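# Press in the gauge pin of the magnet-marked post

## Task

Find the single post on the checking fixture that has a yellow magnet on it, and press that post's gauge pin fully home, keeping it pressed for at least one second (it may spring back out afterwards). The other three gauge pins must not be disturbed, and the magnet must stay where it is.

## Robot and tools

Robot: two UR20-type arms, left_arm and right_arm, each ending in a Robotiq 2F-85 two-finger gripper with a wrist camera (cam_left_wrist, cam_right_wrist, both 896x504). The fingers point along the gripper's +z axis and close along its y axis. end_effector_position is the spot between the pads when closed; closed fingertips stick out about 19 mm past it (6 mm when fully open). A block about 10 cm off the last joint's axis, toward gripper +x, turns with the hand.

Frames: the scene frame has its origin at table-top height midway between the arms, +z up, +x out over the table, left_arm on the +y side. Calibrated bases: left_arm at (+0.060, +0.928, 0) m, right_arm at (-0.064, -0.817, 0) m, both nearly unrotated. Each arm reports its hand pose, velocities and Hand target in its own base frame. Commanded offsets, however, are along the axes of that arm's current Hand target. Printed positions can be a few cm off, more at long reach.

The 18-number row (used by execute_actions and move): one flat list covering both arms, every number in [-1, 1]. Order: left dx, dy, dz, rx, ry, rz, left gripper position, force_limit, speed; then the same nine for the right arm. dx..rz are an offset, not a pose: a displacement from the arm's Hand target as it stood when the action or move began, along that target's own axes. Scale: 1.0 = 0.6 m for dx/dy/dz and 180 degrees for the rotation vector rx/ry/rz. Sending all six zeros re-requests the current Hand target; repeating a nonzero offset in a new call moves further. Gripper position: +1 fully open (85 mm), about -0.8 pads touching, -1 close until blocked. force_limit and speed are scaled settings (speed -1/0/+1 about 20/85/150 mm/s); both start at +1. Always resend each gripper's previous three numbers if it should not change, since 0 is itself a command.

execute_actions(actions, cameras): actions is a list of actions; each action is a table of up to 15 rows, one per 1/30 s step, the last row held to fill 15 steps (0.5 s). Every row counts from the action's starting Hand target, not the previous row. cameras selects images ([] none, omitted = all). An empty list just reports state.

move(target, speed, blend, stop_force, zero, blocking, cameras): straight-line paths for each gripper toward the offset given by target (one 18-number row or up to 15 rows, all measured from the same starting Hand targets). speed is m/s, 0.002 to 0.5 (default 0.25). blend is a corner-rounding radius in m for lists. stop_force (6 to 120 N, one value for both arms) ends an arm's path when its wrist sensor feels that much extra push opposing its motion; zero=true (default) re-zeroes before moving. Paths ignore obstacles and the other arm, all finish together and are capped at 10 s. Do not rely on stop_force when the gripper rotates, and omit it when backing off something you press on. blocking=false returns early but cannot be combined with stop_force.

wait(seconds 0 to 10) lets time pass holding commands; stop brakes a running move; zoom_image(camera, region [x0,y0,x1,y1], max 504x504 px) enlarges part of the latest wrist image; zero_wrist_force(arm) re-zeroes that arm's force sensor; read_manual gives licence text; finished_scene(scene) ends the scene irreversibly once the goal holds.

Control details: each step the commanded pose is clipped to within 150 mm and 16 degrees of the measured gripper, and motion lags commands by roughly 0.2 s. Grippers often settle short of Hand target; send the shortfall as an extra offset. Joint speed caps: 1.88 rad/s (shoulder pan/lift), 2.36 (elbow), 3.3 (wrists). Avoid paths near an arm's own base or with the wrist near the first joint's axis, which can flip the shoulder posture.

Results: Hand target (last clipped command, basis for next offsets), end_effector_position and quat_wxyz, Joint positions and torques (signed toward larger joint angle, include gravity, noisy), Wrist force/torque in the end-effector axes plus the peak since the last shown, gripper object_status (0 moving, 1 blocked opening, 2 blocked closing i.e. gripping, 3 reached target or fully closed), position_measured in counts (3 open, 78 about 60 mm, 130 about 40 mm, 180 about 20 mm, 230 pads meet), Tool commands, and for execute_actions some per-step positions. Velocities within noise are omitted. move adds a line: done, off_target, moving, held or fault, with limits like paced or held. MOTOR HOT appears from 70 °C; at 85 °C the arm brakes for 30-60 s.

Hazards: each arm is stiff, so commanding even slightly beyond a firm contact can trigger a fault. A net external force near 150 N (plus or minus 25) or joint contact torque at its limit (shoulder 678, elbow 398, wrists 98.4 N m) stops the arm for 10 s. Press the pin slowly with a modest stop_force, then back off in the same reply rather than leaving a push standing. Don't knock the magnet, neighbouring pins or any object off the table; avoid hard hits, slams, arm-to-arm contact (which can fail the scene), hard grips on supported parts, and overheating from long stretched holds. Motion should be smooth and efficient; elapsed thinking also counts as scene time.

Each tool is called after ">>>" as a command line: name --argument value for each argument, lists and objects as JSON in quotes; but a table of rows of numbers goes row by row, as --pt "numbers of a row", without its own name.

## Session

>>> execute_actions --actions '[]'

Scene clock: 0.00 s.
left_arm: end_effector_position=(+1.6020, +0.5513, +0.3701) position_measured=3 object_status=3 end_effector_quat_wxyz=(-0.049, +0.940, +0.190, +0.279) | right_arm: end_effector_position=(+0.4481, +0.4679, +0.3319) position_measured=3 object_status=3 end_effector_quat_wxyz=(-0.272, +0.502, +0.649, +0.503)
Joint positions: left_arm=[0.193 -0.686 0.985 -2.439 -1.472 -3.319] | right_arm=[4.007 -1.969 -2.772 1.193 2.076 2.519]
Joint velocities: within noise
Joint torques (N m): no reading
Motor temperatures (°C): left_arm=[24 35 26 39 34 34] | right_arm=[28 36 36 37 34 38]
Wrist force (N): no reading
Wrist torque (N m): no reading
Wrist force, peak (N): no reading
Hand target: left_arm +1.6020, +0.5513, +0.3701; -0.049, +0.940, +0.190, +0.279 | right_arm +0.4481, +0.4679, +0.3319; -0.272, +0.502, +0.649, +0.503
Tool commands: left_gripper/position=+1.0 left_gripper/force_limit=+1.0 left_gripper/speed=+1.0 right_gripper/position=+1.0 right_gripper/force_limit=+1.0 right_gripper/speed=+1.0
camera_calibration:
cam_left_wrist: T_world_to_cam=[[0.280293, -0.958412, -0.0536799, 0.116052], [-0.933418, -0.259082, -0.248208, 1.75325], [0.223978, 0.119677, -0.967218, 0.0591769], [0, 0, 0, 1]] pos_world=[1.59073, 0.558378, 0.498636]
cam_right_wrist: T_world_to_cam=[[0.956599, -0.136766, 0.25732, -0.433429], [0.120666, -0.61786, -0.776974, 0.502416], [0.265252, 0.774302, -0.574541, -0.162497], [0, 0, 0, 1]] pos_world=[0.397096, 0.376966, 0.408533]

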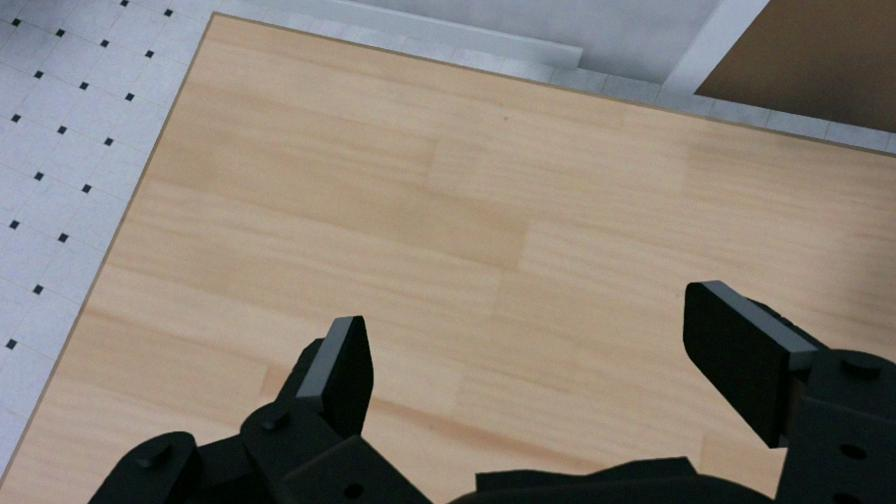

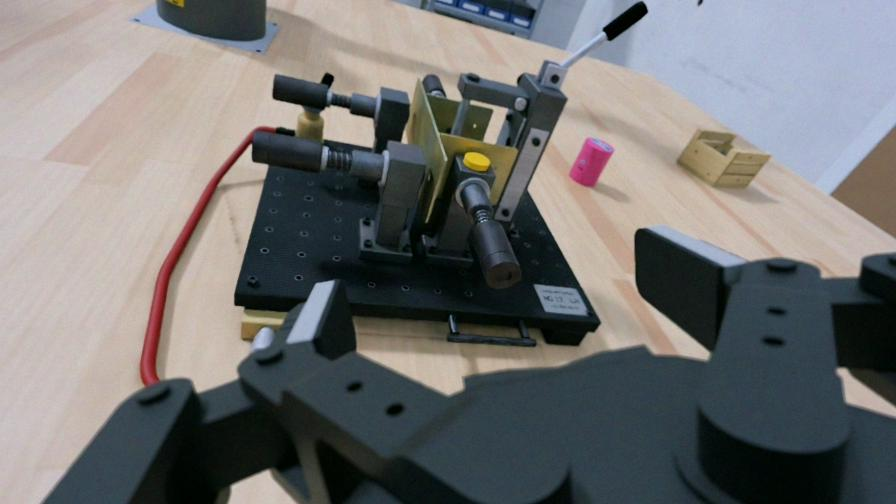

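>>> move --target '[0,0,0,0,0,0,1,1,1,-0.275,0.1,0.207,0.0395,0.1235,0.119,-1,-1,0]' --cameras '["cam_right_wrist"]'

>>> zoom_image --camera "cam_right_wrist" --region '[250, 50, 650, 400]'

Scene clock: 2.37 s.
left_arm: end_effector_position=(+1.6020, +0.5513, +0.3701) position_measured=3 object_status=3 end_effector_quat_wxyz=(-0.049, +0.940, +0.190, +0.279) | right_arm: end_effector_position=(+0.5123, +0.4913, +0.2514) position_measured=232 object_status=3 end_effector_quat_wxyz=(-0.388, +0.503, +0.590, +0.498)
Joint positions: left_arm=[0.193 -0.686 0.985 -2.439 -1.472 -3.319] | right_arm=[3.849 -2.292 -2.602 1.459 2.369 2.725]
Joint torques (N m): left_arm=[0.63 -276.89 -107.02 -11.9 2.2 -0.26] | right_arm=[25.76 162.26 -23.32 2.57 -2.39 -8.32]
Wrist force (N): left_arm=[0.1 0.0 -0.1] | right_arm=[-0.3 0.1 -0.7]
Wrist torque (N m): left_arm=[0.00 -0.02 0.00] | right_arm=[-0.20 0.18 -0.30]
Wrist force, peak (N): left_arm=[0.4 -0.4 -0.3] | right_arm=[-15.8 7.2 6.3]
Hand target: left_arm +1.6020, +0.5513, +0.3701; -0.049, +0.940, +0.190, +0.279 | right_arm +0.5123, +0.4913, +0.2514; -0.388, +0.503, +0.590, +0.498 (not the last commanded pose)
Off the commanded pose: left_arm 0.000 m, 0 deg | right_arm 0.110 m, 17 deg.
move: held (right_arm; a check stopped the path); limits=held
pose unreachable (right arm): on one or more control steps of this call, first in action 0 (counted from 0), this arm could not follow its commanded pose, so it was not sent that pose on those steps. It may still have moved: this result reports where it is.
cause: moving toward the commanded pose would bring two parts of the arm too close to each other (its gripper and another part of the arm, with joints 4 (wrist 1) to 6 (wrist 3) between them).
camera_calibration:
cam_right_wrist: T_world_to_cam=[[0.99324, -0.103956, 0.0516456, -0.45414], [-0.00359007, -0.472221, -0.881473, 0.464941], [0.116022, 0.875329, -0.469402, -0.243446], [0, 0, 0, 1]]
Images, in order: cam_right_wrist.

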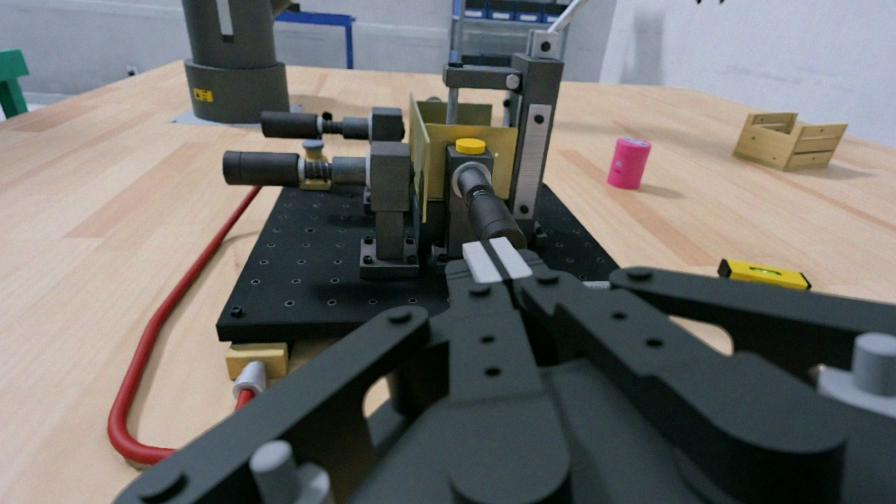

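Scaled by 1.260 from the camera's 896x504 image, which has a finer 1280x720 frame.

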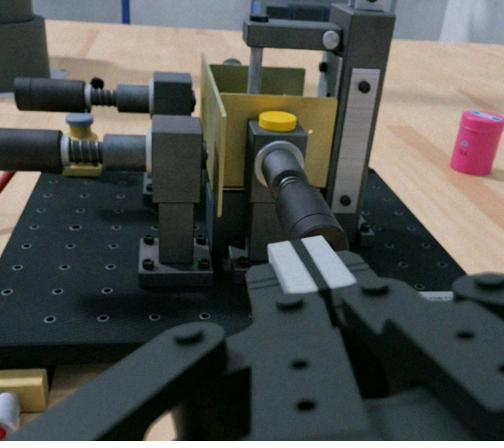

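>>> move --target '[0,0,0,0,0,0,1,1,1,-0.1,0.048,0.192,0,0,0,-1,-1,0]' --cameras '["cam_right_wrist"]'

>>> zoom_image --camera "cam_right_wrist" --region '[350, 100, 650, 320]'

Scene clock: 4.40 s.
left_arm: end_effector_position=(+1.6020, +0.5513, +0.3701) position_measured=3 object_status=3 end_effector_quat_wxyz=(-0.049, +0.940, +0.190, +0.279) | right_arm: end_effector_position=(+0.5569, +0.5914, +0.1764) position_measured=232 object_status=3 end_effector_quat_wxyz=(-0.388, +0.503, +0.590, +0.498)
Joint positions: left_arm=[0.193 -0.686 0.985 -2.439 -1.472 -3.319] | right_arm=[3.931 -2.413 -2.462 1.461 2.29 2.757]
Joint torques (N m): left_arm=[4.44 -279.98 -108.91 -11.72 2.44 0.32] | right_arm=[23.2 132.31 6.3 2.36 -2.99 5.23]
Wrist force (N): left_arm=[0.0 -0.4 -0.1] | right_arm=[-1.3 -0.5 -0.6]
Wrist torque (N m): left_arm=[-0.08 -0.01 -0.01] | right_arm=[-0.19 0.47 -0.27]
Wrist force, peak (N): left_arm=[-0.3 -0.1 -0.3] | right_arm=[0.7 -0.7 -3.4]
Hand target: left_arm +1.6020, +0.5513, +0.3701; -0.049, +0.940, +0.190, +0.279 | right_arm +0.5570, +0.5915, +0.1763; -0.388, +0.503, +0.590, +0.498
Off the commanded pose: left_arm 0.000 m, 0 deg | right_arm 0.000 m, 0 deg.
move: done
camera_calibration:
cam_right_wrist: T_world_to_cam=[[0.993234, -0.10396, 0.0517549, -0.48411], [-0.00350842, -0.472322, -0.881419, 0.446283], [0.116077, 0.875274, -0.469491, -0.371472], [0, 0, 0, 1]]
Images, in order: cam_right_wrist.

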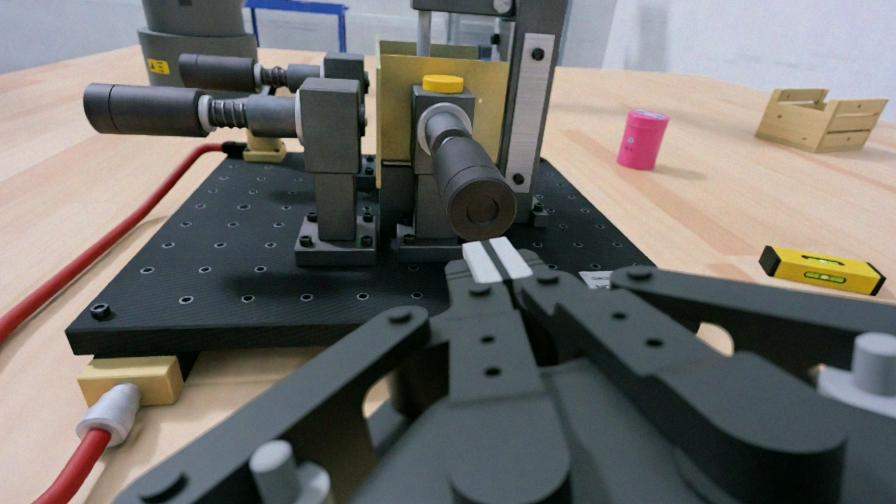

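Scaled by 1.680 from the camera's 896x504 image, which has a finer 1280x720 frame.

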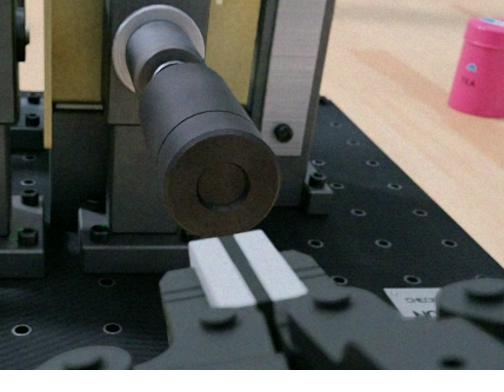

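>>> move --pt "0 0 0 0 0 0 1 1 1 -0.006 0.006 0.061 0 0 0 -1 -1 0" --pt "0 0 0 0 0 0 1 1 1 0.0198 0.006 0.183 0 0 0 -1 -1 0" --speed '[0.1,0.02]' --stop_force 45 --cameras '["cam_right_wrist"]'

>>> zoom_image --camera "cam_right_wrist" --region '[300, 0, 600, 300]'

Scene clock: 8.93 s.
left_arm: end_effector_position=(+1.6020, +0.5513, +0.3701) position_measured=3 object_status=3 end_effector_quat_wxyz=(-0.049, +0.940, +0.190, +0.279) | right_arm: end_effector_position=(+0.5617, +0.6790, +0.1665) position_measured=232 object_status=3 end_effector_quat_wxyz=(-0.389, +0.502, +0.591, +0.498)
Joint positions: left_arm=[0.193 -0.686 0.985 -2.439 -1.472 -3.319] | right_arm=[4.024 -2.42 -2.387 1.413 2.203 2.787]
Joint torques (N m): left_arm=[5.36 -282.86 -111.22 -10.92 3.55 1.52] | right_arm=[8.11 160.8 8.92 7.11 0.13 -0.04]
Wrist force (N): left_arm=[0.0 0.0 -0.1] | right_arm=[-2.3 -0.9 -10.9]
Wrist torque (N m): left_arm=[0.00 -0.01 -0.01] | right_arm=[-0.28 0.33 -0.14]
Wrist force, peak (N): left_arm=[0.2 0.5 -0.3] | right_arm=[-20.9 -7.4 -130.5]
Hand target: left_arm +1.6020, +0.5513, +0.3701; -0.049, +0.940, +0.190, +0.279 | right_arm +0.5617, +0.6790, +0.1665; -0.389, +0.502, +0.591, +0.498 (not the last commanded pose)
Tool commands: left_gripper/position=+1.0 left_gripper/force_limit=+1.0 left_gripper/speed=+1.0 right_gripper/position=-1.0 right_gripper/force_limit=-1.0 right_gripper/speed=+0.003922
Off the commanded pose: left_arm 0.000 m, 0 deg | right_arm 0.022 m, 0 deg.
FORCE FAULT: contact force on the right arm reached its limit, and that arm stopped. The contact can be on any part of that arm, not only on its tool. That arm's remaining commands of this call were not run. That arm is still stopped at the end of this call. That arm stays stopped for about 9 more seconds. Until then a move that you send moves the other arm only, and its call returns only when the move has ended. Once the stop has ended, the next robot result says so. If the stop ends while you think or write, that arm runs what you send next, counted from a new Hand target: where the arm stands when the stop ends. While its stop runs, that arm takes no new command, but its gripper still runs the gripper command that each later call begins with. Until it ends, the stop uses up actions while you think or wait. An arm that is not stopped still takes commands.
move: fault (right_arm; stop_force had ended the path); path passed 1 of 2 targets
camera_calibration:
cam_right_wrist: T_world_to_cam=[[0.993385, -0.102356, 0.052047, -0.480513], [-0.00241447, -0.471775, -0.881715, 0.478047], [0.114803, 0.875757, -0.468902, -0.45307], [0, 0, 0, 1]]
Images, in order: cam_right_wrist.

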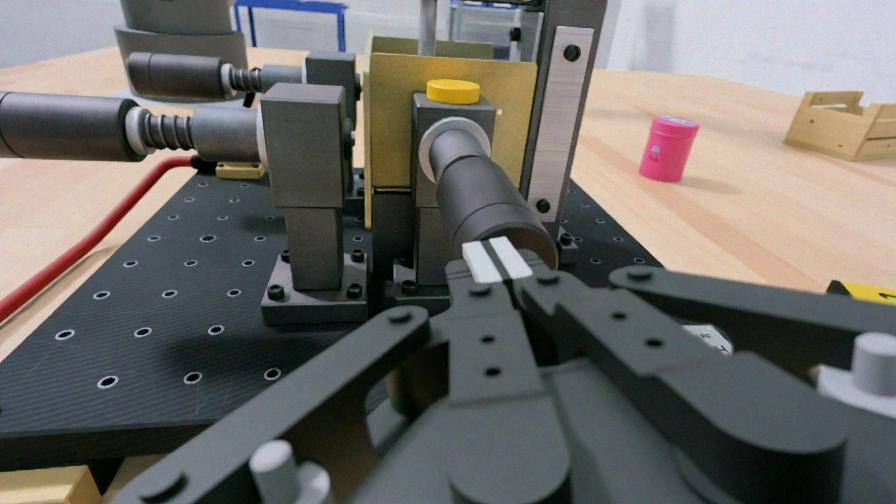

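Scaled by 1.680 from the camera's 896x504 image, which has a finer 1280x720 frame.

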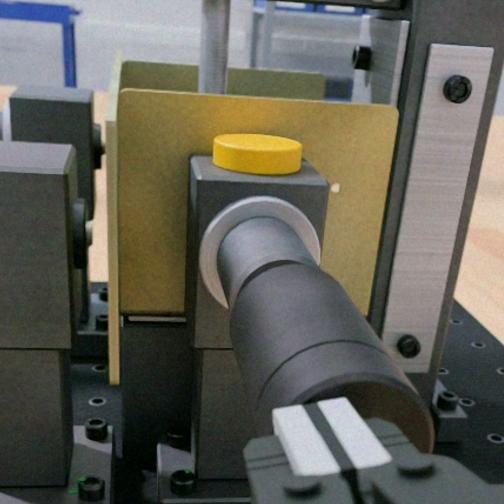

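>>> wait --seconds 9 --cameras '["cam_right_wrist"]'

>>> zoom_image --camera "cam_right_wrist" --region '[300, 0, 600, 300]'

Scene clock: 18.20 s.
left_arm: end_effector_position=(+1.6020, +0.5513, +0.3701) position_measured=3 object_status=3 end_effector_quat_wxyz=(-0.049, +0.940, +0.190, +0.279) | right_arm: end_effector_position=(+0.5617, +0.6790, +0.1665) position_measured=232 object_status=3 end_effector_quat_wxyz=(-0.389, +0.502, +0.591, +0.498)
Joint positions: left_arm=[0.193 -0.686 0.985 -2.439 -1.472 -3.319] | right_arm=[4.024 -2.42 -2.387 1.413 2.203 2.787]
Joint torques (N m): left_arm=[4.74 -288.32 -120.85 -10.61 5.36 2.19] | right_arm=[8.85 162.3 7.74 6.23 -0.37 -0.46]
Wrist force (N): left_arm=[0.0 -0.1 -0.1] | right_arm=[-2.7 -1.1 -11.2]
Wrist torque (N m): left_arm=[-0.02 0.00 -0.01] | right_arm=[-0.31 0.41 -0.14]
Wrist force, peak (N): left_arm=[0.5 -0.2 -0.3] | right_arm=[-2.6 -0.9 -11.3]
Hand target: left_arm +1.6020, +0.5513, +0.3701; -0.049, +0.940, +0.190, +0.279 | right_arm +0.5617, +0.6790, +0.1665; -0.389, +0.502, +0.591, +0.498 (not the last commanded pose)
Tool commands: left_gripper/position=+1.0 left_gripper/force_limit=+1.0 left_gripper/speed=+1.0 right_gripper/position=-1.0 right_gripper/force_limit=-1.0 right_gripper/speed=+0.003922
Off the commanded pose: left_arm 0.000 m, 0 deg | right_arm 0.022 m, 0 deg.
FORCE FAULT, CONTINUED: the right arm was still stopped when this call began, by the force fault that an earlier result reported. Since the last result the stop counts as 19 of the actions that you can send in this scene. That arm is still stopped at the end of this call. That arm stays stopped for about 1 more second. If the stop ends while you think or write, that arm runs what you send next, counted from a new Hand target: where the arm stands when the stop ends. While its stop runs, that arm takes no new command, but its gripper still runs the gripper command that each later call begins with.
wait: 9.00 s; at rest from the start
camera_calibration:
cam_right_wrist: T_world_to_cam=[[0.993385, -0.102356, 0.0520467, -0.480513], [-0.00241481, -0.471776, -0.881715, 0.478048], [0.114804, 0.875757, -0.468902, -0.45307], [0, 0, 0, 1]]
Images, in order: cam_right_wrist.

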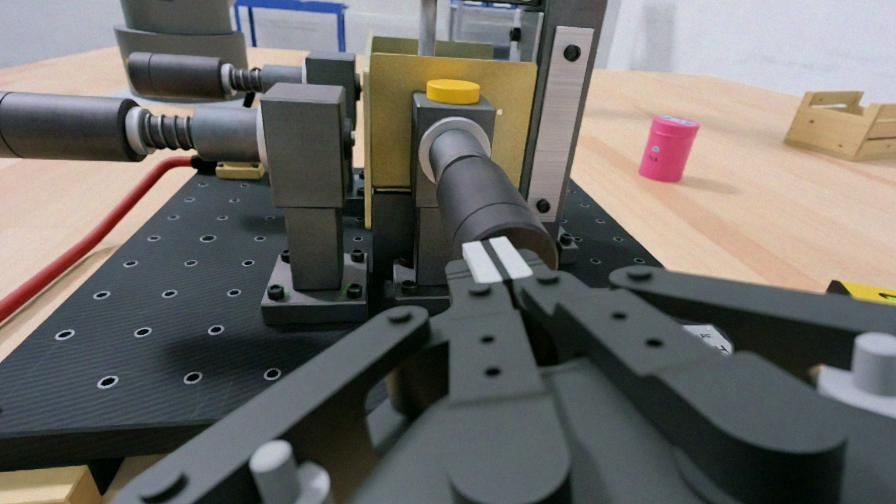

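Scaled by 1.680 from the camera's 896x504 image, which has a finer 1280x720 frame.

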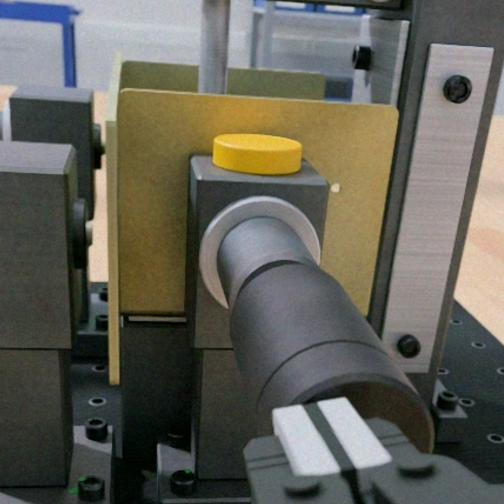

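>>> wait --seconds 1.2 --cameras '[]'

>>> move --target '[0,0,0,0,0,0,1,1,1,0.0014,0,0.0066,0,0,0,-1,-1,0]' --speed 0.003 --stop_force 12 --cameras '[]'

>>> wait --seconds 1.3 --cameras '[]'

Scene clock: 19.63 s.
left_arm: end_effector_position=(+1.6020, +0.5513, +0.3701) position_measured=3 object_status=3 end_effector_quat_wxyz=(-0.049, +0.940, +0.190, +0.279) | right_arm: end_effector_position=(+0.5617, +0.6790, +0.1665) position_measured=232 object_status=3 end_effector_quat_wxyz=(-0.389, +0.502, +0.591, +0.498)
Joint positions: left_arm=[0.193 -0.686 0.985 -2.439 -1.472 -3.319] | right_arm=[4.024 -2.42 -2.387 1.413 2.203 2.787]
Joint torques (N m): left_arm=[8.34 -285.8 -117.91 -10 5.61 2.09] | right_arm=[1.11 166.83 -0.21 7.59 1.41 -0.65]
Wrist force (N): left_arm=[0.1 0.2 0.1] | right_arm=[-2.2 -0.7 -11.2]
Wrist torque (N m): left_arm=[0.03 -0.01 -0.01] | right_arm=[-0.23 0.33 -0.14]
Wrist force, peak (N): left_arm=[-0.1 0.4 0.0] | right_arm=[-2.5 -1.0 -11.3]
Hand target: left_arm +1.6020, +0.5513, +0.3701; -0.049, +0.940, +0.190, +0.279 | right_arm +0.5617, +0.6790, +0.1665; -0.389, +0.502, +0.591, +0.498 (not the last commanded pose)
Tool commands: left_gripper/position=+1.0 left_gripper/force_limit=+1.0 left_gripper/speed=+1.0 right_gripper/position=-1.0 right_gripper/force_limit=-1.0 right_gripper/speed=+0.003922
Off the commanded pose: left_arm 0.000 m, 0 deg | right_arm 0.022 m, 0 deg.
FORCE FAULT, CONTINUED: the right arm's stop, for the force fault that an earlier result reported, is over. During its stop the right arm's controller moved it back a little. That arm's target is now where it stood when the stop ended, not its last command. That arm accepts commands again.
wait: 1.20 s; at rest from the start

Scene clock: 20.90 s.
left_arm: end_effector_position=(+1.6020, +0.5513, +0.3701) position_measured=3 object_status=3 end_effector_quat_wxyz=(-0.049, +0.940, +0.190, +0.279) | right_arm: end_effector_position=(+0.5617, +0.6809, +0.1665) position_measured=232 object_status=3 end_effector_quat_wxyz=(-0.389, +0.502, +0.591, +0.498)
Joint positions: left_arm=[0.193 -0.686 0.985 -2.439 -1.472 -3.319] | right_arm=[4.026 -2.42 -2.385 1.412 2.201 2.788]
Joint torques (N m): left_arm=[9.2 -286.02 -120.23 -10.3 5.19 2.09] | right_arm=[6.46 181.28 12.14 3.49 3.59 2.76]
Wrist force (N): left_arm=[0.2 -0.3 -0.1] | right_arm=[-5.7 -1.9 -37.1]
Wrist torque (N m): left_arm=[-0.06 -0.04 0.00] | right_arm=[-0.25 0.54 -0.15]
Wrist force, peak (N): left_arm=[0.3 -0.1 -0.5] | right_arm=[-5.7 -1.9 -37.1]
Hand target: left_arm +1.6020, +0.5513, +0.3701; -0.049, +0.940, +0.190, +0.279 | right_arm +0.5617, +0.6809, +0.1665; -0.389, +0.502, +0.591, +0.498 (not the last commanded pose)
Off the commanded pose: left_arm 0.000 m, 0 deg | right_arm 0.002 m, 0 deg.
move: contact (right_arm)

Scene clock: 22.20 s.
left_arm: end_effector_position=(+1.6020, +0.5513, +0.3701) position_measured=3 object_status=3 end_effector_quat_wxyz=(-0.049, +0.940, +0.190, +0.279) | right_arm: end_effector_position=(+0.5617, +0.6809, +0.1665) position_measured=232 object_status=3 end_effector_quat_wxyz=(-0.389, +0.502, +0.591, +0.498)
Joint positions: left_arm=[0.193 -0.686 0.985 -2.439 -1.472 -3.319] | right_arm=[4.026 -2.42 -2.385 1.412 2.201 2.788]
Joint torques (N m): left_arm=[8.13 -291.7 -118.78 -10.61 4.57 1.92] | right_arm=[-5.82 158.42 5.3 6.91 5.87 -4.64]
Wrist force (N): left_arm=[-0.1 -0.1 -0.1] | right_arm=[-3.0 -2.4 -28.9]
Wrist torque (N m): left_arm=[-0.03 0.01 0.00] | right_arm=[-0.23 0.46 -0.15]
Wrist force, peak (N): left_arm=[-0.1 -0.6 0.1] | right_arm=[-5.3 -1.7 -37.1]
Hand target: left_arm +1.6020, +0.5513, +0.3701; -0.049, +0.940, +0.190, +0.279 | right_arm +0.5617, +0.6809, +0.1665; -0.389, +0.502, +0.591, +0.498 (not the last commanded pose)
Tool commands: left_gripper/position=+1.0 left_gripper/force_limit=+1.0 left_gripper/speed=+1.0 right_gripper/position=-1.0 right_gripper/force_limit=-1.0 right_gripper/speed=+0.0
Off the commanded pose: left_arm 0.000 m, 0 deg | right_arm 0.002 m, 0 deg.
wait: 1.30 s; at rest by 0.17 s

>>> finished_scene --scene 2

The scene is finished: the task was done.


## Next scene

The same job, from a new start.

>>> execute_actions --actions '[]'

>>> zoom_image --camera "cam_right_wrist" --region '[200, 0, 650, 350]'

Scene clock: 0.00 s.
left_arm: end_effector_position=(+0.3071, -0.4220, +0.1602) position_measured=3 object_status=3 end_effector_quat_wxyz=(+0.066, +0.956, -0.074, +0.275) | right_arm: end_effector_position=(+0.4900, -0.3027, +0.2369) position_measured=3 object_status=3 end_effector_quat_wxyz=(+0.548, -0.467, -0.511, -0.471)
Joint positions: left_arm=[-1.763 -1.739 2.857 -2.766 -1.003 1.555] | right_arm=[2.511 -2.074 -2.06 -2.212 2.389 -0.015]
Joint velocities: within noise
Joint torques (N m): no reading
Motor temperatures (°C): left_arm=[24 35 26 38 34 33] | right_arm=[28 35 35 36 33 38]
Wrist force (N): no reading
Wrist torque (N m): no reading
Wrist force, peak (N): no reading
Hand target: left_arm +0.3071, -0.4220, +0.1602; +0.066, +0.956, -0.074, +0.275 | right_arm +0.4900, -0.3027, +0.2369; +0.548, -0.467, -0.511, -0.471
Tool commands: left_gripper/position=+1.0 left_gripper/force_limit=+1.0 left_gripper/speed=+1.0 right_gripper/position=+1.0 right_gripper/force_limit=+1.0 right_gripper/speed=+1.0
camera_calibration:
cam_left_wrist: T_world_to_cam=[[-0.28582, -0.958098, 0.0188461, -0.302738], [-0.929608, 0.272438, -0.248207, 0.463446], [0.232673, -0.088462, -0.968524, 0.172418], [0, 0, 0, 1]] pos_world=[0.304177, -0.40106, 0.287727]
cam_right_wrist: T_world_to_cam=[[0.978975, 0.0561564, -0.196097, -0.399582], [-0.174547, -0.266833, -0.947805, 0.238781], [-0.10555, 0.962105, -0.251421, 0.530503], [0, 0, 0, 1]] pos_world=[0.488854, -0.424245, 0.281341]

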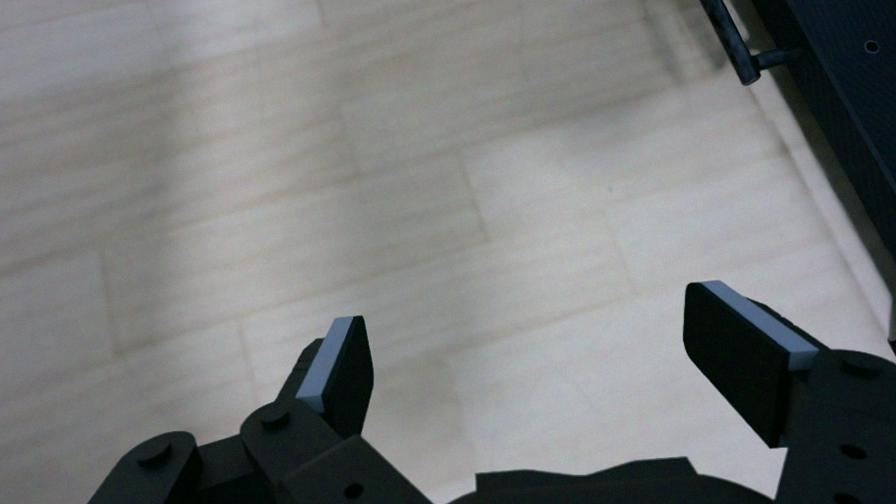

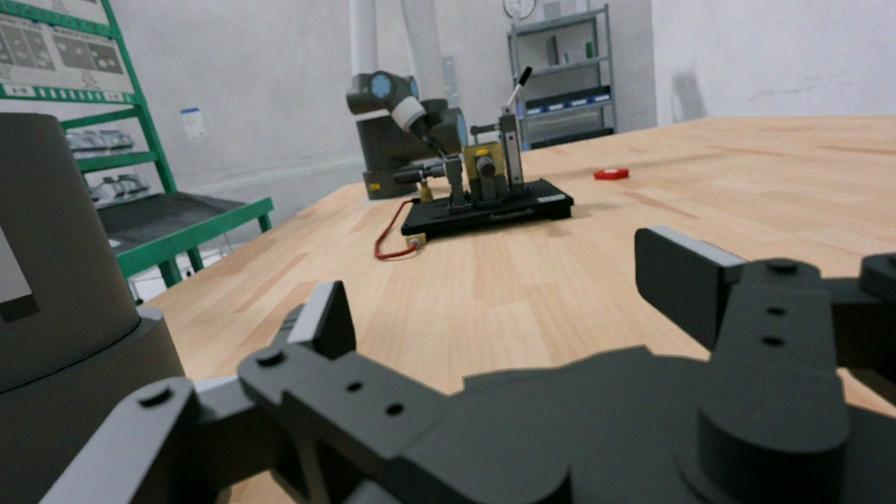

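Scaled by 1.120 from the camera's 896x504 image, which has a finer 1280x720 frame.

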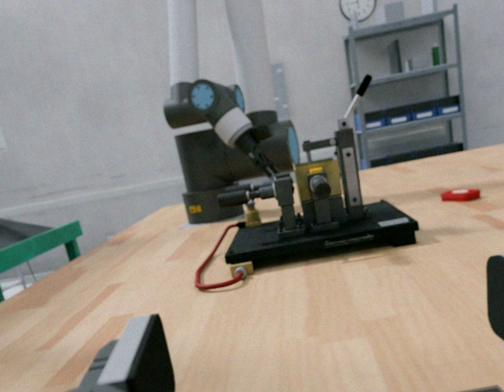

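>>> zoom_image --camera "cam_right_wrist" --region '[370, 60, 610, 260]'

Scaled by 2.100 from the camera's 896x504 image, which has a finer 1280x720 frame.

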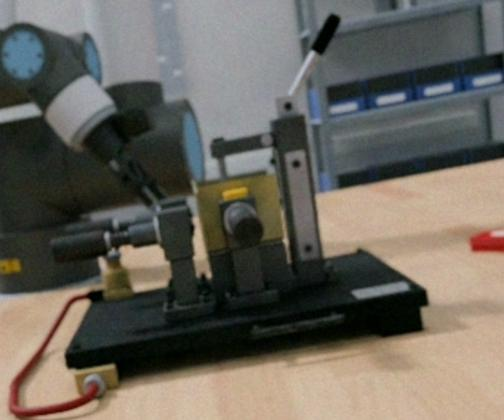

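>>> move --pt "0 0 0 0 0 0 1 1 1 0.178 0.485 0.453 0 -0.067 0 -1 -1 0" --pt "0 0 0 0 0 0 1 1 1 0.2 0.16 0.98 0 -0.067 0 -1 -1 0" --blend 0.1 --cameras '["cam_right_wrist"]'

>>> zoom_image --camera "cam_right_wrist" --region '[300, 50, 600, 290]'

Scene clock: 6.93 s.
left_arm: end_effector_position=(+0.3071, -0.4220, +0.1602) position_measured=3 object_status=3 end_effector_quat_wxyz=(+0.066, +0.956, -0.074, +0.275) | right_arm: end_effector_position=(+0.5187, +0.2874, +0.3790) position_measured=232 object_status=3 end_effector_quat_wxyz=(+0.491, -0.513, -0.566, -0.419)
Joint positions: left_arm=[-1.763 -1.739 2.857 -2.766 -1.003 1.555] | right_arm=[3.433 -1.924 -2.634 0.609 2.908 2.379]
Joint torques (N m): left_arm=[4.62 -8.93 -57.93 -8.28 3.79 -1.13] | right_arm=[19.69 73.95 37.43 13.29 -0.11 4.32]
Wrist force (N): left_arm=[0.0 0.1 0.4] | right_arm=[0.2 -0.1 1.0]
Wrist torque (N m): left_arm=[0.00 0.00 0.00] | right_arm=[0.06 0.10 -0.14]
Wrist force, peak (N): left_arm=[-0.2 0.4 0.7] | right_arm=[0.8 -1.8 4.2]
Hand target: left_arm +0.3071, -0.4220, +0.1602; +0.066, +0.956, -0.074, +0.275 | right_arm +0.5187, +0.2875, +0.3789; +0.491, -0.513, -0.566, -0.419
Off the commanded pose: left_arm 0.000 m, 0 deg | right_arm 0.000 m, 0 deg.
move: done
camera_calibration:
cam_right_wrist: T_world_to_cam=[[0.983537, 0.023597, -0.17916, -0.432411], [-0.148487, -0.459515, -0.87567, 0.550441], [-0.10299, 0.887856, -0.448446, 0.0961929], [0, 0, 0, 1]]
Images, in order: cam_right_wrist.

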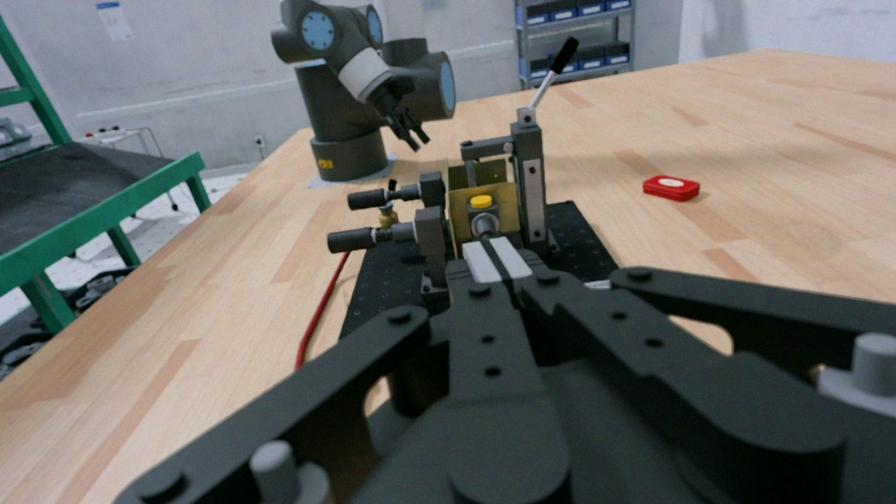

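Scaled by 1.680 from the camera's 896x504 image, which has a finer 1280x720 frame.

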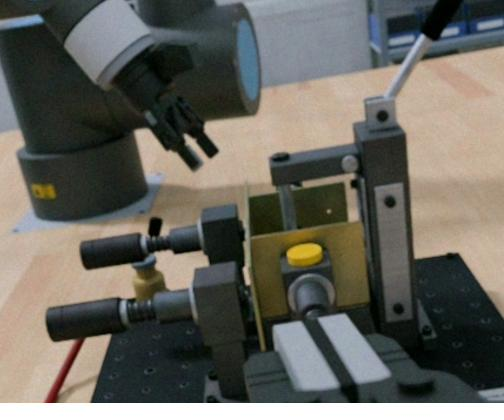

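>>> move --target '[0,0,0,0,0,0,1,1,1,-0.245,0.062,0.498,-0.028,0,0,-1,-1,0]' --cameras '["cam_right_wrist"]'

>>> zoom_image --camera "cam_right_wrist" --region '[350, 50, 650, 290]'

Scene clock: 9.17 s.
left_arm: end_effector_position=(+0.3071, -0.4220, +0.1602) position_measured=3 object_status=3 end_effector_quat_wxyz=(+0.066, +0.956, -0.074, +0.275) | right_arm: end_effector_position=(+0.5170, +0.4362, +0.2714) position_measured=232 object_status=3 end_effector_quat_wxyz=(-0.478, +0.525, +0.561, +0.425)
Joint positions: left_arm=[-1.763 -1.739 2.857 -2.766 -1.003 1.555] | right_arm=[3.703 -2.245 -2.575 1.29 2.64 2.822]
Joint torques (N m): left_arm=[7.96 -8.11 -62.57 -7.38 3.46 -0.76] | right_arm=[-20.5 150.08 -13.87 2.06 7.01 -7.07]
Wrist force (N): left_arm=[0.0 -0.2 0.5] | right_arm=[0.0 0.2 0.5]
Wrist torque (N m): left_arm=[-0.05 0.00 0.00] | right_arm=[0.23 0.10 -0.16]
Wrist force, peak (N): left_arm=[0.0 0.5 0.4] | right_arm=[-10.8 -0.3 18.6]
Hand target: left_arm +0.3071, -0.4220, +0.1602; +0.066, +0.956, -0.074, +0.275 | right_arm +0.5170, +0.4362, +0.2714; -0.478, +0.525, +0.561, +0.425 (not the last commanded pose)
Off the commanded pose: left_arm 0.000 m, 0 deg | right_arm 0.152 m, 3 deg.
move: held (right_arm; a check stopped the path); limits=held
pose unreachable (right arm): on one or more control steps of this call, first in action 0 (counted from 0), this arm could not follow its commanded pose, so it was not sent that pose on those steps. It may still have moved: this result reports where it is.
cause: moving toward the commanded pose would bring two parts of the arm too close to each other (its gripper and another part of the arm, with joints 4 (wrist 1) to 6 (wrist 3) between them).
camera_calibration:
cam_right_wrist: T_world_to_cam=[[0.985015, -0.0136193, -0.171932, -0.440008], [-0.158336, -0.466646, -0.870156, 0.531062], [-0.0683804, 0.884339, -0.461809, -0.0970948], [0, 0, 0, 1]]
Images, in order: cam_right_wrist.

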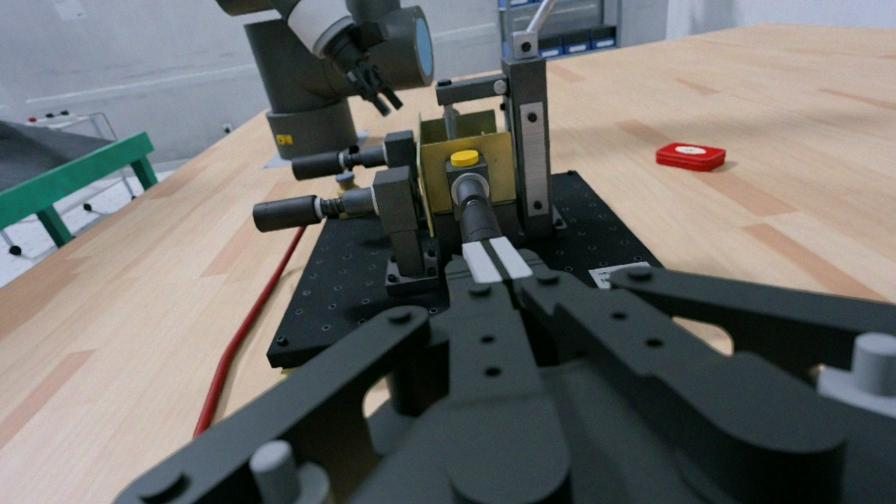

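Scaled by 1.680 from the camera's 896x504 image, which has a finer 1280x720 frame.

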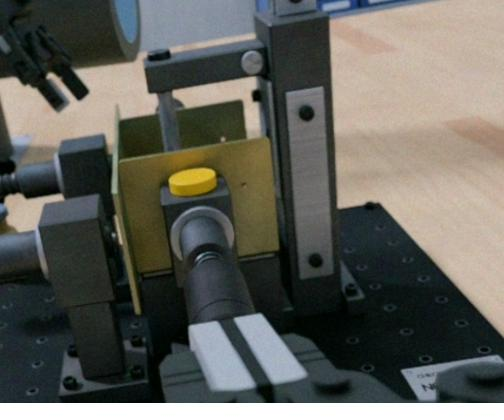

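>>> move --pt "0 0 0 0 0 0 1 1 1 -0.008 0.026 0.228 0 0 0 -1 -1 0" --pt "0 0 0 0 0 0 1 1 1 -0.125 0.032 0.265 0 0 0 -1 -1 0" --blend 0.03 --cameras '["cam_right_wrist"]'

>>> zoom_image --camera "cam_right_wrist" --region '[350, 50, 650, 290]'

Scene clock: 11.27 s.
left_arm: end_effector_position=(+0.3071, -0.4220, +0.1602) position_measured=3 object_status=3 end_effector_quat_wxyz=(+0.066, +0.956, -0.074, +0.275) | right_arm: end_effector_position=(+0.5212, +0.5797, +0.1683) position_measured=232 object_status=3 end_effector_quat_wxyz=(-0.478, +0.525, +0.561, +0.425)
Joint positions: left_arm=[-1.763 -1.739 2.857 -2.766 -1.003 1.555] | right_arm=[3.906 -2.438 -2.456 1.463 2.448 2.941]
Joint torques (N m): left_arm=[11.37 -5.71 -62.29 -7.09 4.3 -1.18] | right_arm=[19.64 127.2 8.67 12.98 -2.76 5.94]
Wrist force (N): left_arm=[-0.1 0.3 0.4] | right_arm=[0.0 -0.1 0.7]
Wrist torque (N m): left_arm=[0.04 0.01 0.00] | right_arm=[0.17 0.11 -0.18]
Wrist force, peak (N): left_arm=[-0.1 0.7 0.4] | right_arm=[-2.7 0.1 1.9]
Hand target: left_arm +0.3071, -0.4220, +0.1602; +0.066, +0.956, -0.074, +0.275 | right_arm +0.5213, +0.5797, +0.1682; -0.478, +0.525, +0.561, +0.425
Off the commanded pose: left_arm 0.000 m, 0 deg | right_arm 0.000 m, 0 deg.
move: done
camera_calibration:
cam_right_wrist: T_world_to_cam=[[0.985015, -0.0135971, -0.171931, -0.459955], [-0.158319, -0.466715, -0.870122, 0.509066], [-0.0684116, 0.884303, -0.461874, -0.271234], [0, 0, 0, 1]]
Images, in order: cam_right_wrist.

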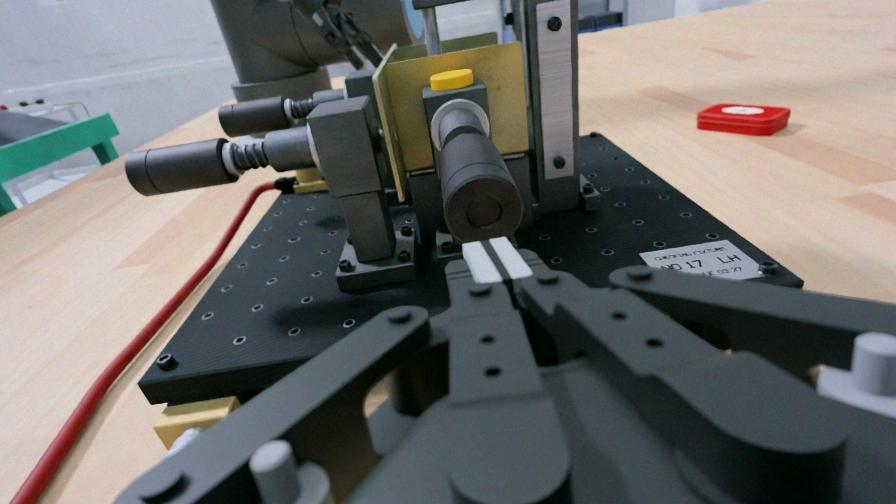

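Scaled by 1.680 from the camera's 896x504 image, which has a finer 1280x720 frame.

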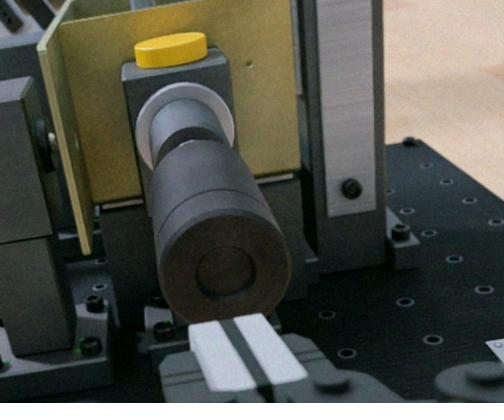

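>>> move --pt "0 0 0 0 0 0 1 1 1 0.0137 0.004 0.0737 0 0 0 -1 -1 0" --pt "0 0 0 0 0 0 1 1 1 0.029 0.0084 0.1555 0 0 0 -1 -1 0" --speed '[0.04, 0.007]' --stop_force 22 --cameras '["cam_right_wrist"]'

>>> zoom_image --camera "cam_right_wrist" --region '[300, 0, 600, 300]'

Scene clock: 17.60 s.
left_arm: end_effector_position=(+0.3071, -0.4220, +0.1602) position_measured=3 object_status=3 end_effector_quat_wxyz=(+0.066, +0.956, -0.074, +0.275) | right_arm: end_effector_position=(+0.5189, +0.6489, +0.1682) position_measured=232 object_status=3 end_effector_quat_wxyz=(-0.478, +0.525, +0.561, +0.425)
Joint positions: left_arm=[-1.763 -1.739 2.857 -2.766 -1.003 1.555] | right_arm=[3.99 -2.431 -2.408 1.434 2.367 2.976]
Joint torques (N m): left_arm=[7.11 -6.35 -70.36 -7.71 4.28 -0.44] | right_arm=[-4.11 159.87 -2.52 7.98 7.24 -7.18]
Wrist force (N): left_arm=[0.0 0.1 0.2] | right_arm=[-5.0 1.6 -23.6]
Wrist torque (N m): left_arm=[-0.01 -0.01 0.00] | right_arm=[-0.10 0.37 -0.02]
Wrist force, peak (N): left_arm=[0.3 0.5 0.4] | right_arm=[-8.8 2.5 -48.6]
Hand target: left_arm +0.3071, -0.4220, +0.1602; +0.066, +0.956, -0.074, +0.275 | right_arm +0.5189, +0.6489, +0.1682; -0.478, +0.525, +0.561, +0.425 (not the last commanded pose)
Off the commanded pose: left_arm 0.000 m, 0 deg | right_arm 0.026 m, 0 deg.
move: contact (right_arm); path passed 1 of 2 targets
camera_calibration:
cam_right_wrist: T_world_to_cam=[[0.98501, -0.0135876, -0.17196, -0.456729], [-0.158343, -0.466687, -0.870132, 0.540878], [-0.0684286, 0.884318, -0.461843, -0.332671], [0, 0, 0, 1]]
Images, in order: cam_right_wrist.

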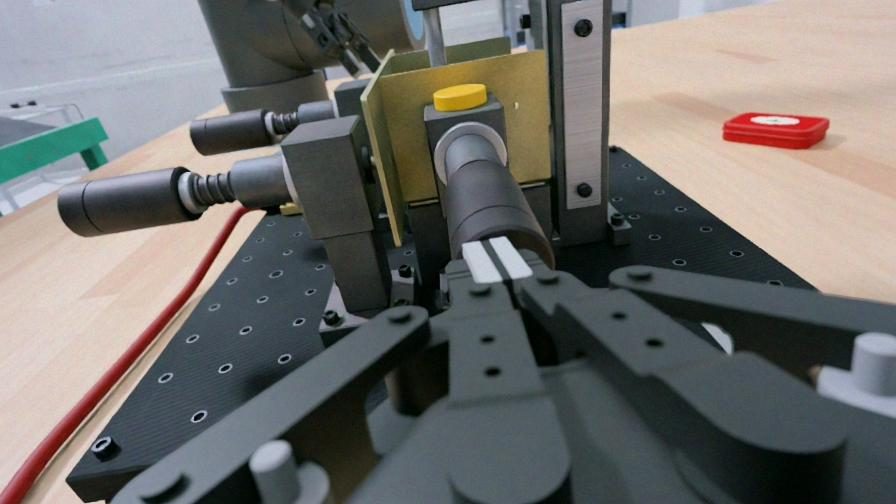

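Scaled by 1.680 from the camera's 896x504 image, which has a finer 1280x720 frame.

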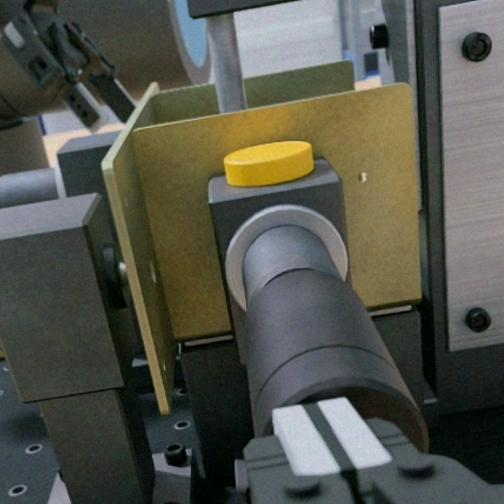

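>>> wait --seconds 1.2 --cameras '[]'

>>> finished_scene --scene 3

Scene clock: 18.97 s.
left_arm: end_effector_position=(+0.3071, -0.4220, +0.1602) position_measured=3 object_status=3 end_effector_quat_wxyz=(+0.066, +0.956, -0.074, +0.275) | right_arm: end_effector_position=(+0.5189, +0.6489, +0.1682) position_measured=232 object_status=3 end_effector_quat_wxyz=(-0.478, +0.525, +0.561, +0.425)
Joint positions: left_arm=[-1.763 -1.739 2.857 -2.766 -1.003 1.555] | right_arm=[3.99 -2.431 -2.408 1.434 2.367 2.976]
Joint torques (N m): left_arm=[12.16 -2.13 -71.54 -8.29 5.08 -0.67] | right_arm=[-2.32 151.56 -2.47 8.86 6.3 -6.89]
Wrist force (N): left_arm=[0.0 0.1 0.2] | right_arm=[-3.9 1.4 -22.0]
Wrist torque (N m): left_arm=[0.01 0.01 0.00] | right_arm=[-0.08 0.32 -0.02]
Wrist force, peak (N): left_arm=[-0.4 0.4 0.6] | right_arm=[-4.4 1.5 -23.4]
Hand target: left_arm +0.3071, -0.4220, +0.1602; +0.066, +0.956, -0.074, +0.275 | right_arm +0.5189, +0.6489, +0.1682; -0.478, +0.525, +0.561, +0.425 (not the last commanded pose)
Tool commands: left_gripper/position=+1.0 left_gripper/force_limit=+1.0 left_gripper/speed=+1.0 right_gripper/position=-1.0 right_gripper/force_limit=-1.0 right_gripper/speed=+0.0
Off the commanded pose: left_arm 0.000 m, 0 deg | right_arm 0.026 m, 0 deg.
wait: 1.20 s; at rest from the start

The scene is finished: the task was done.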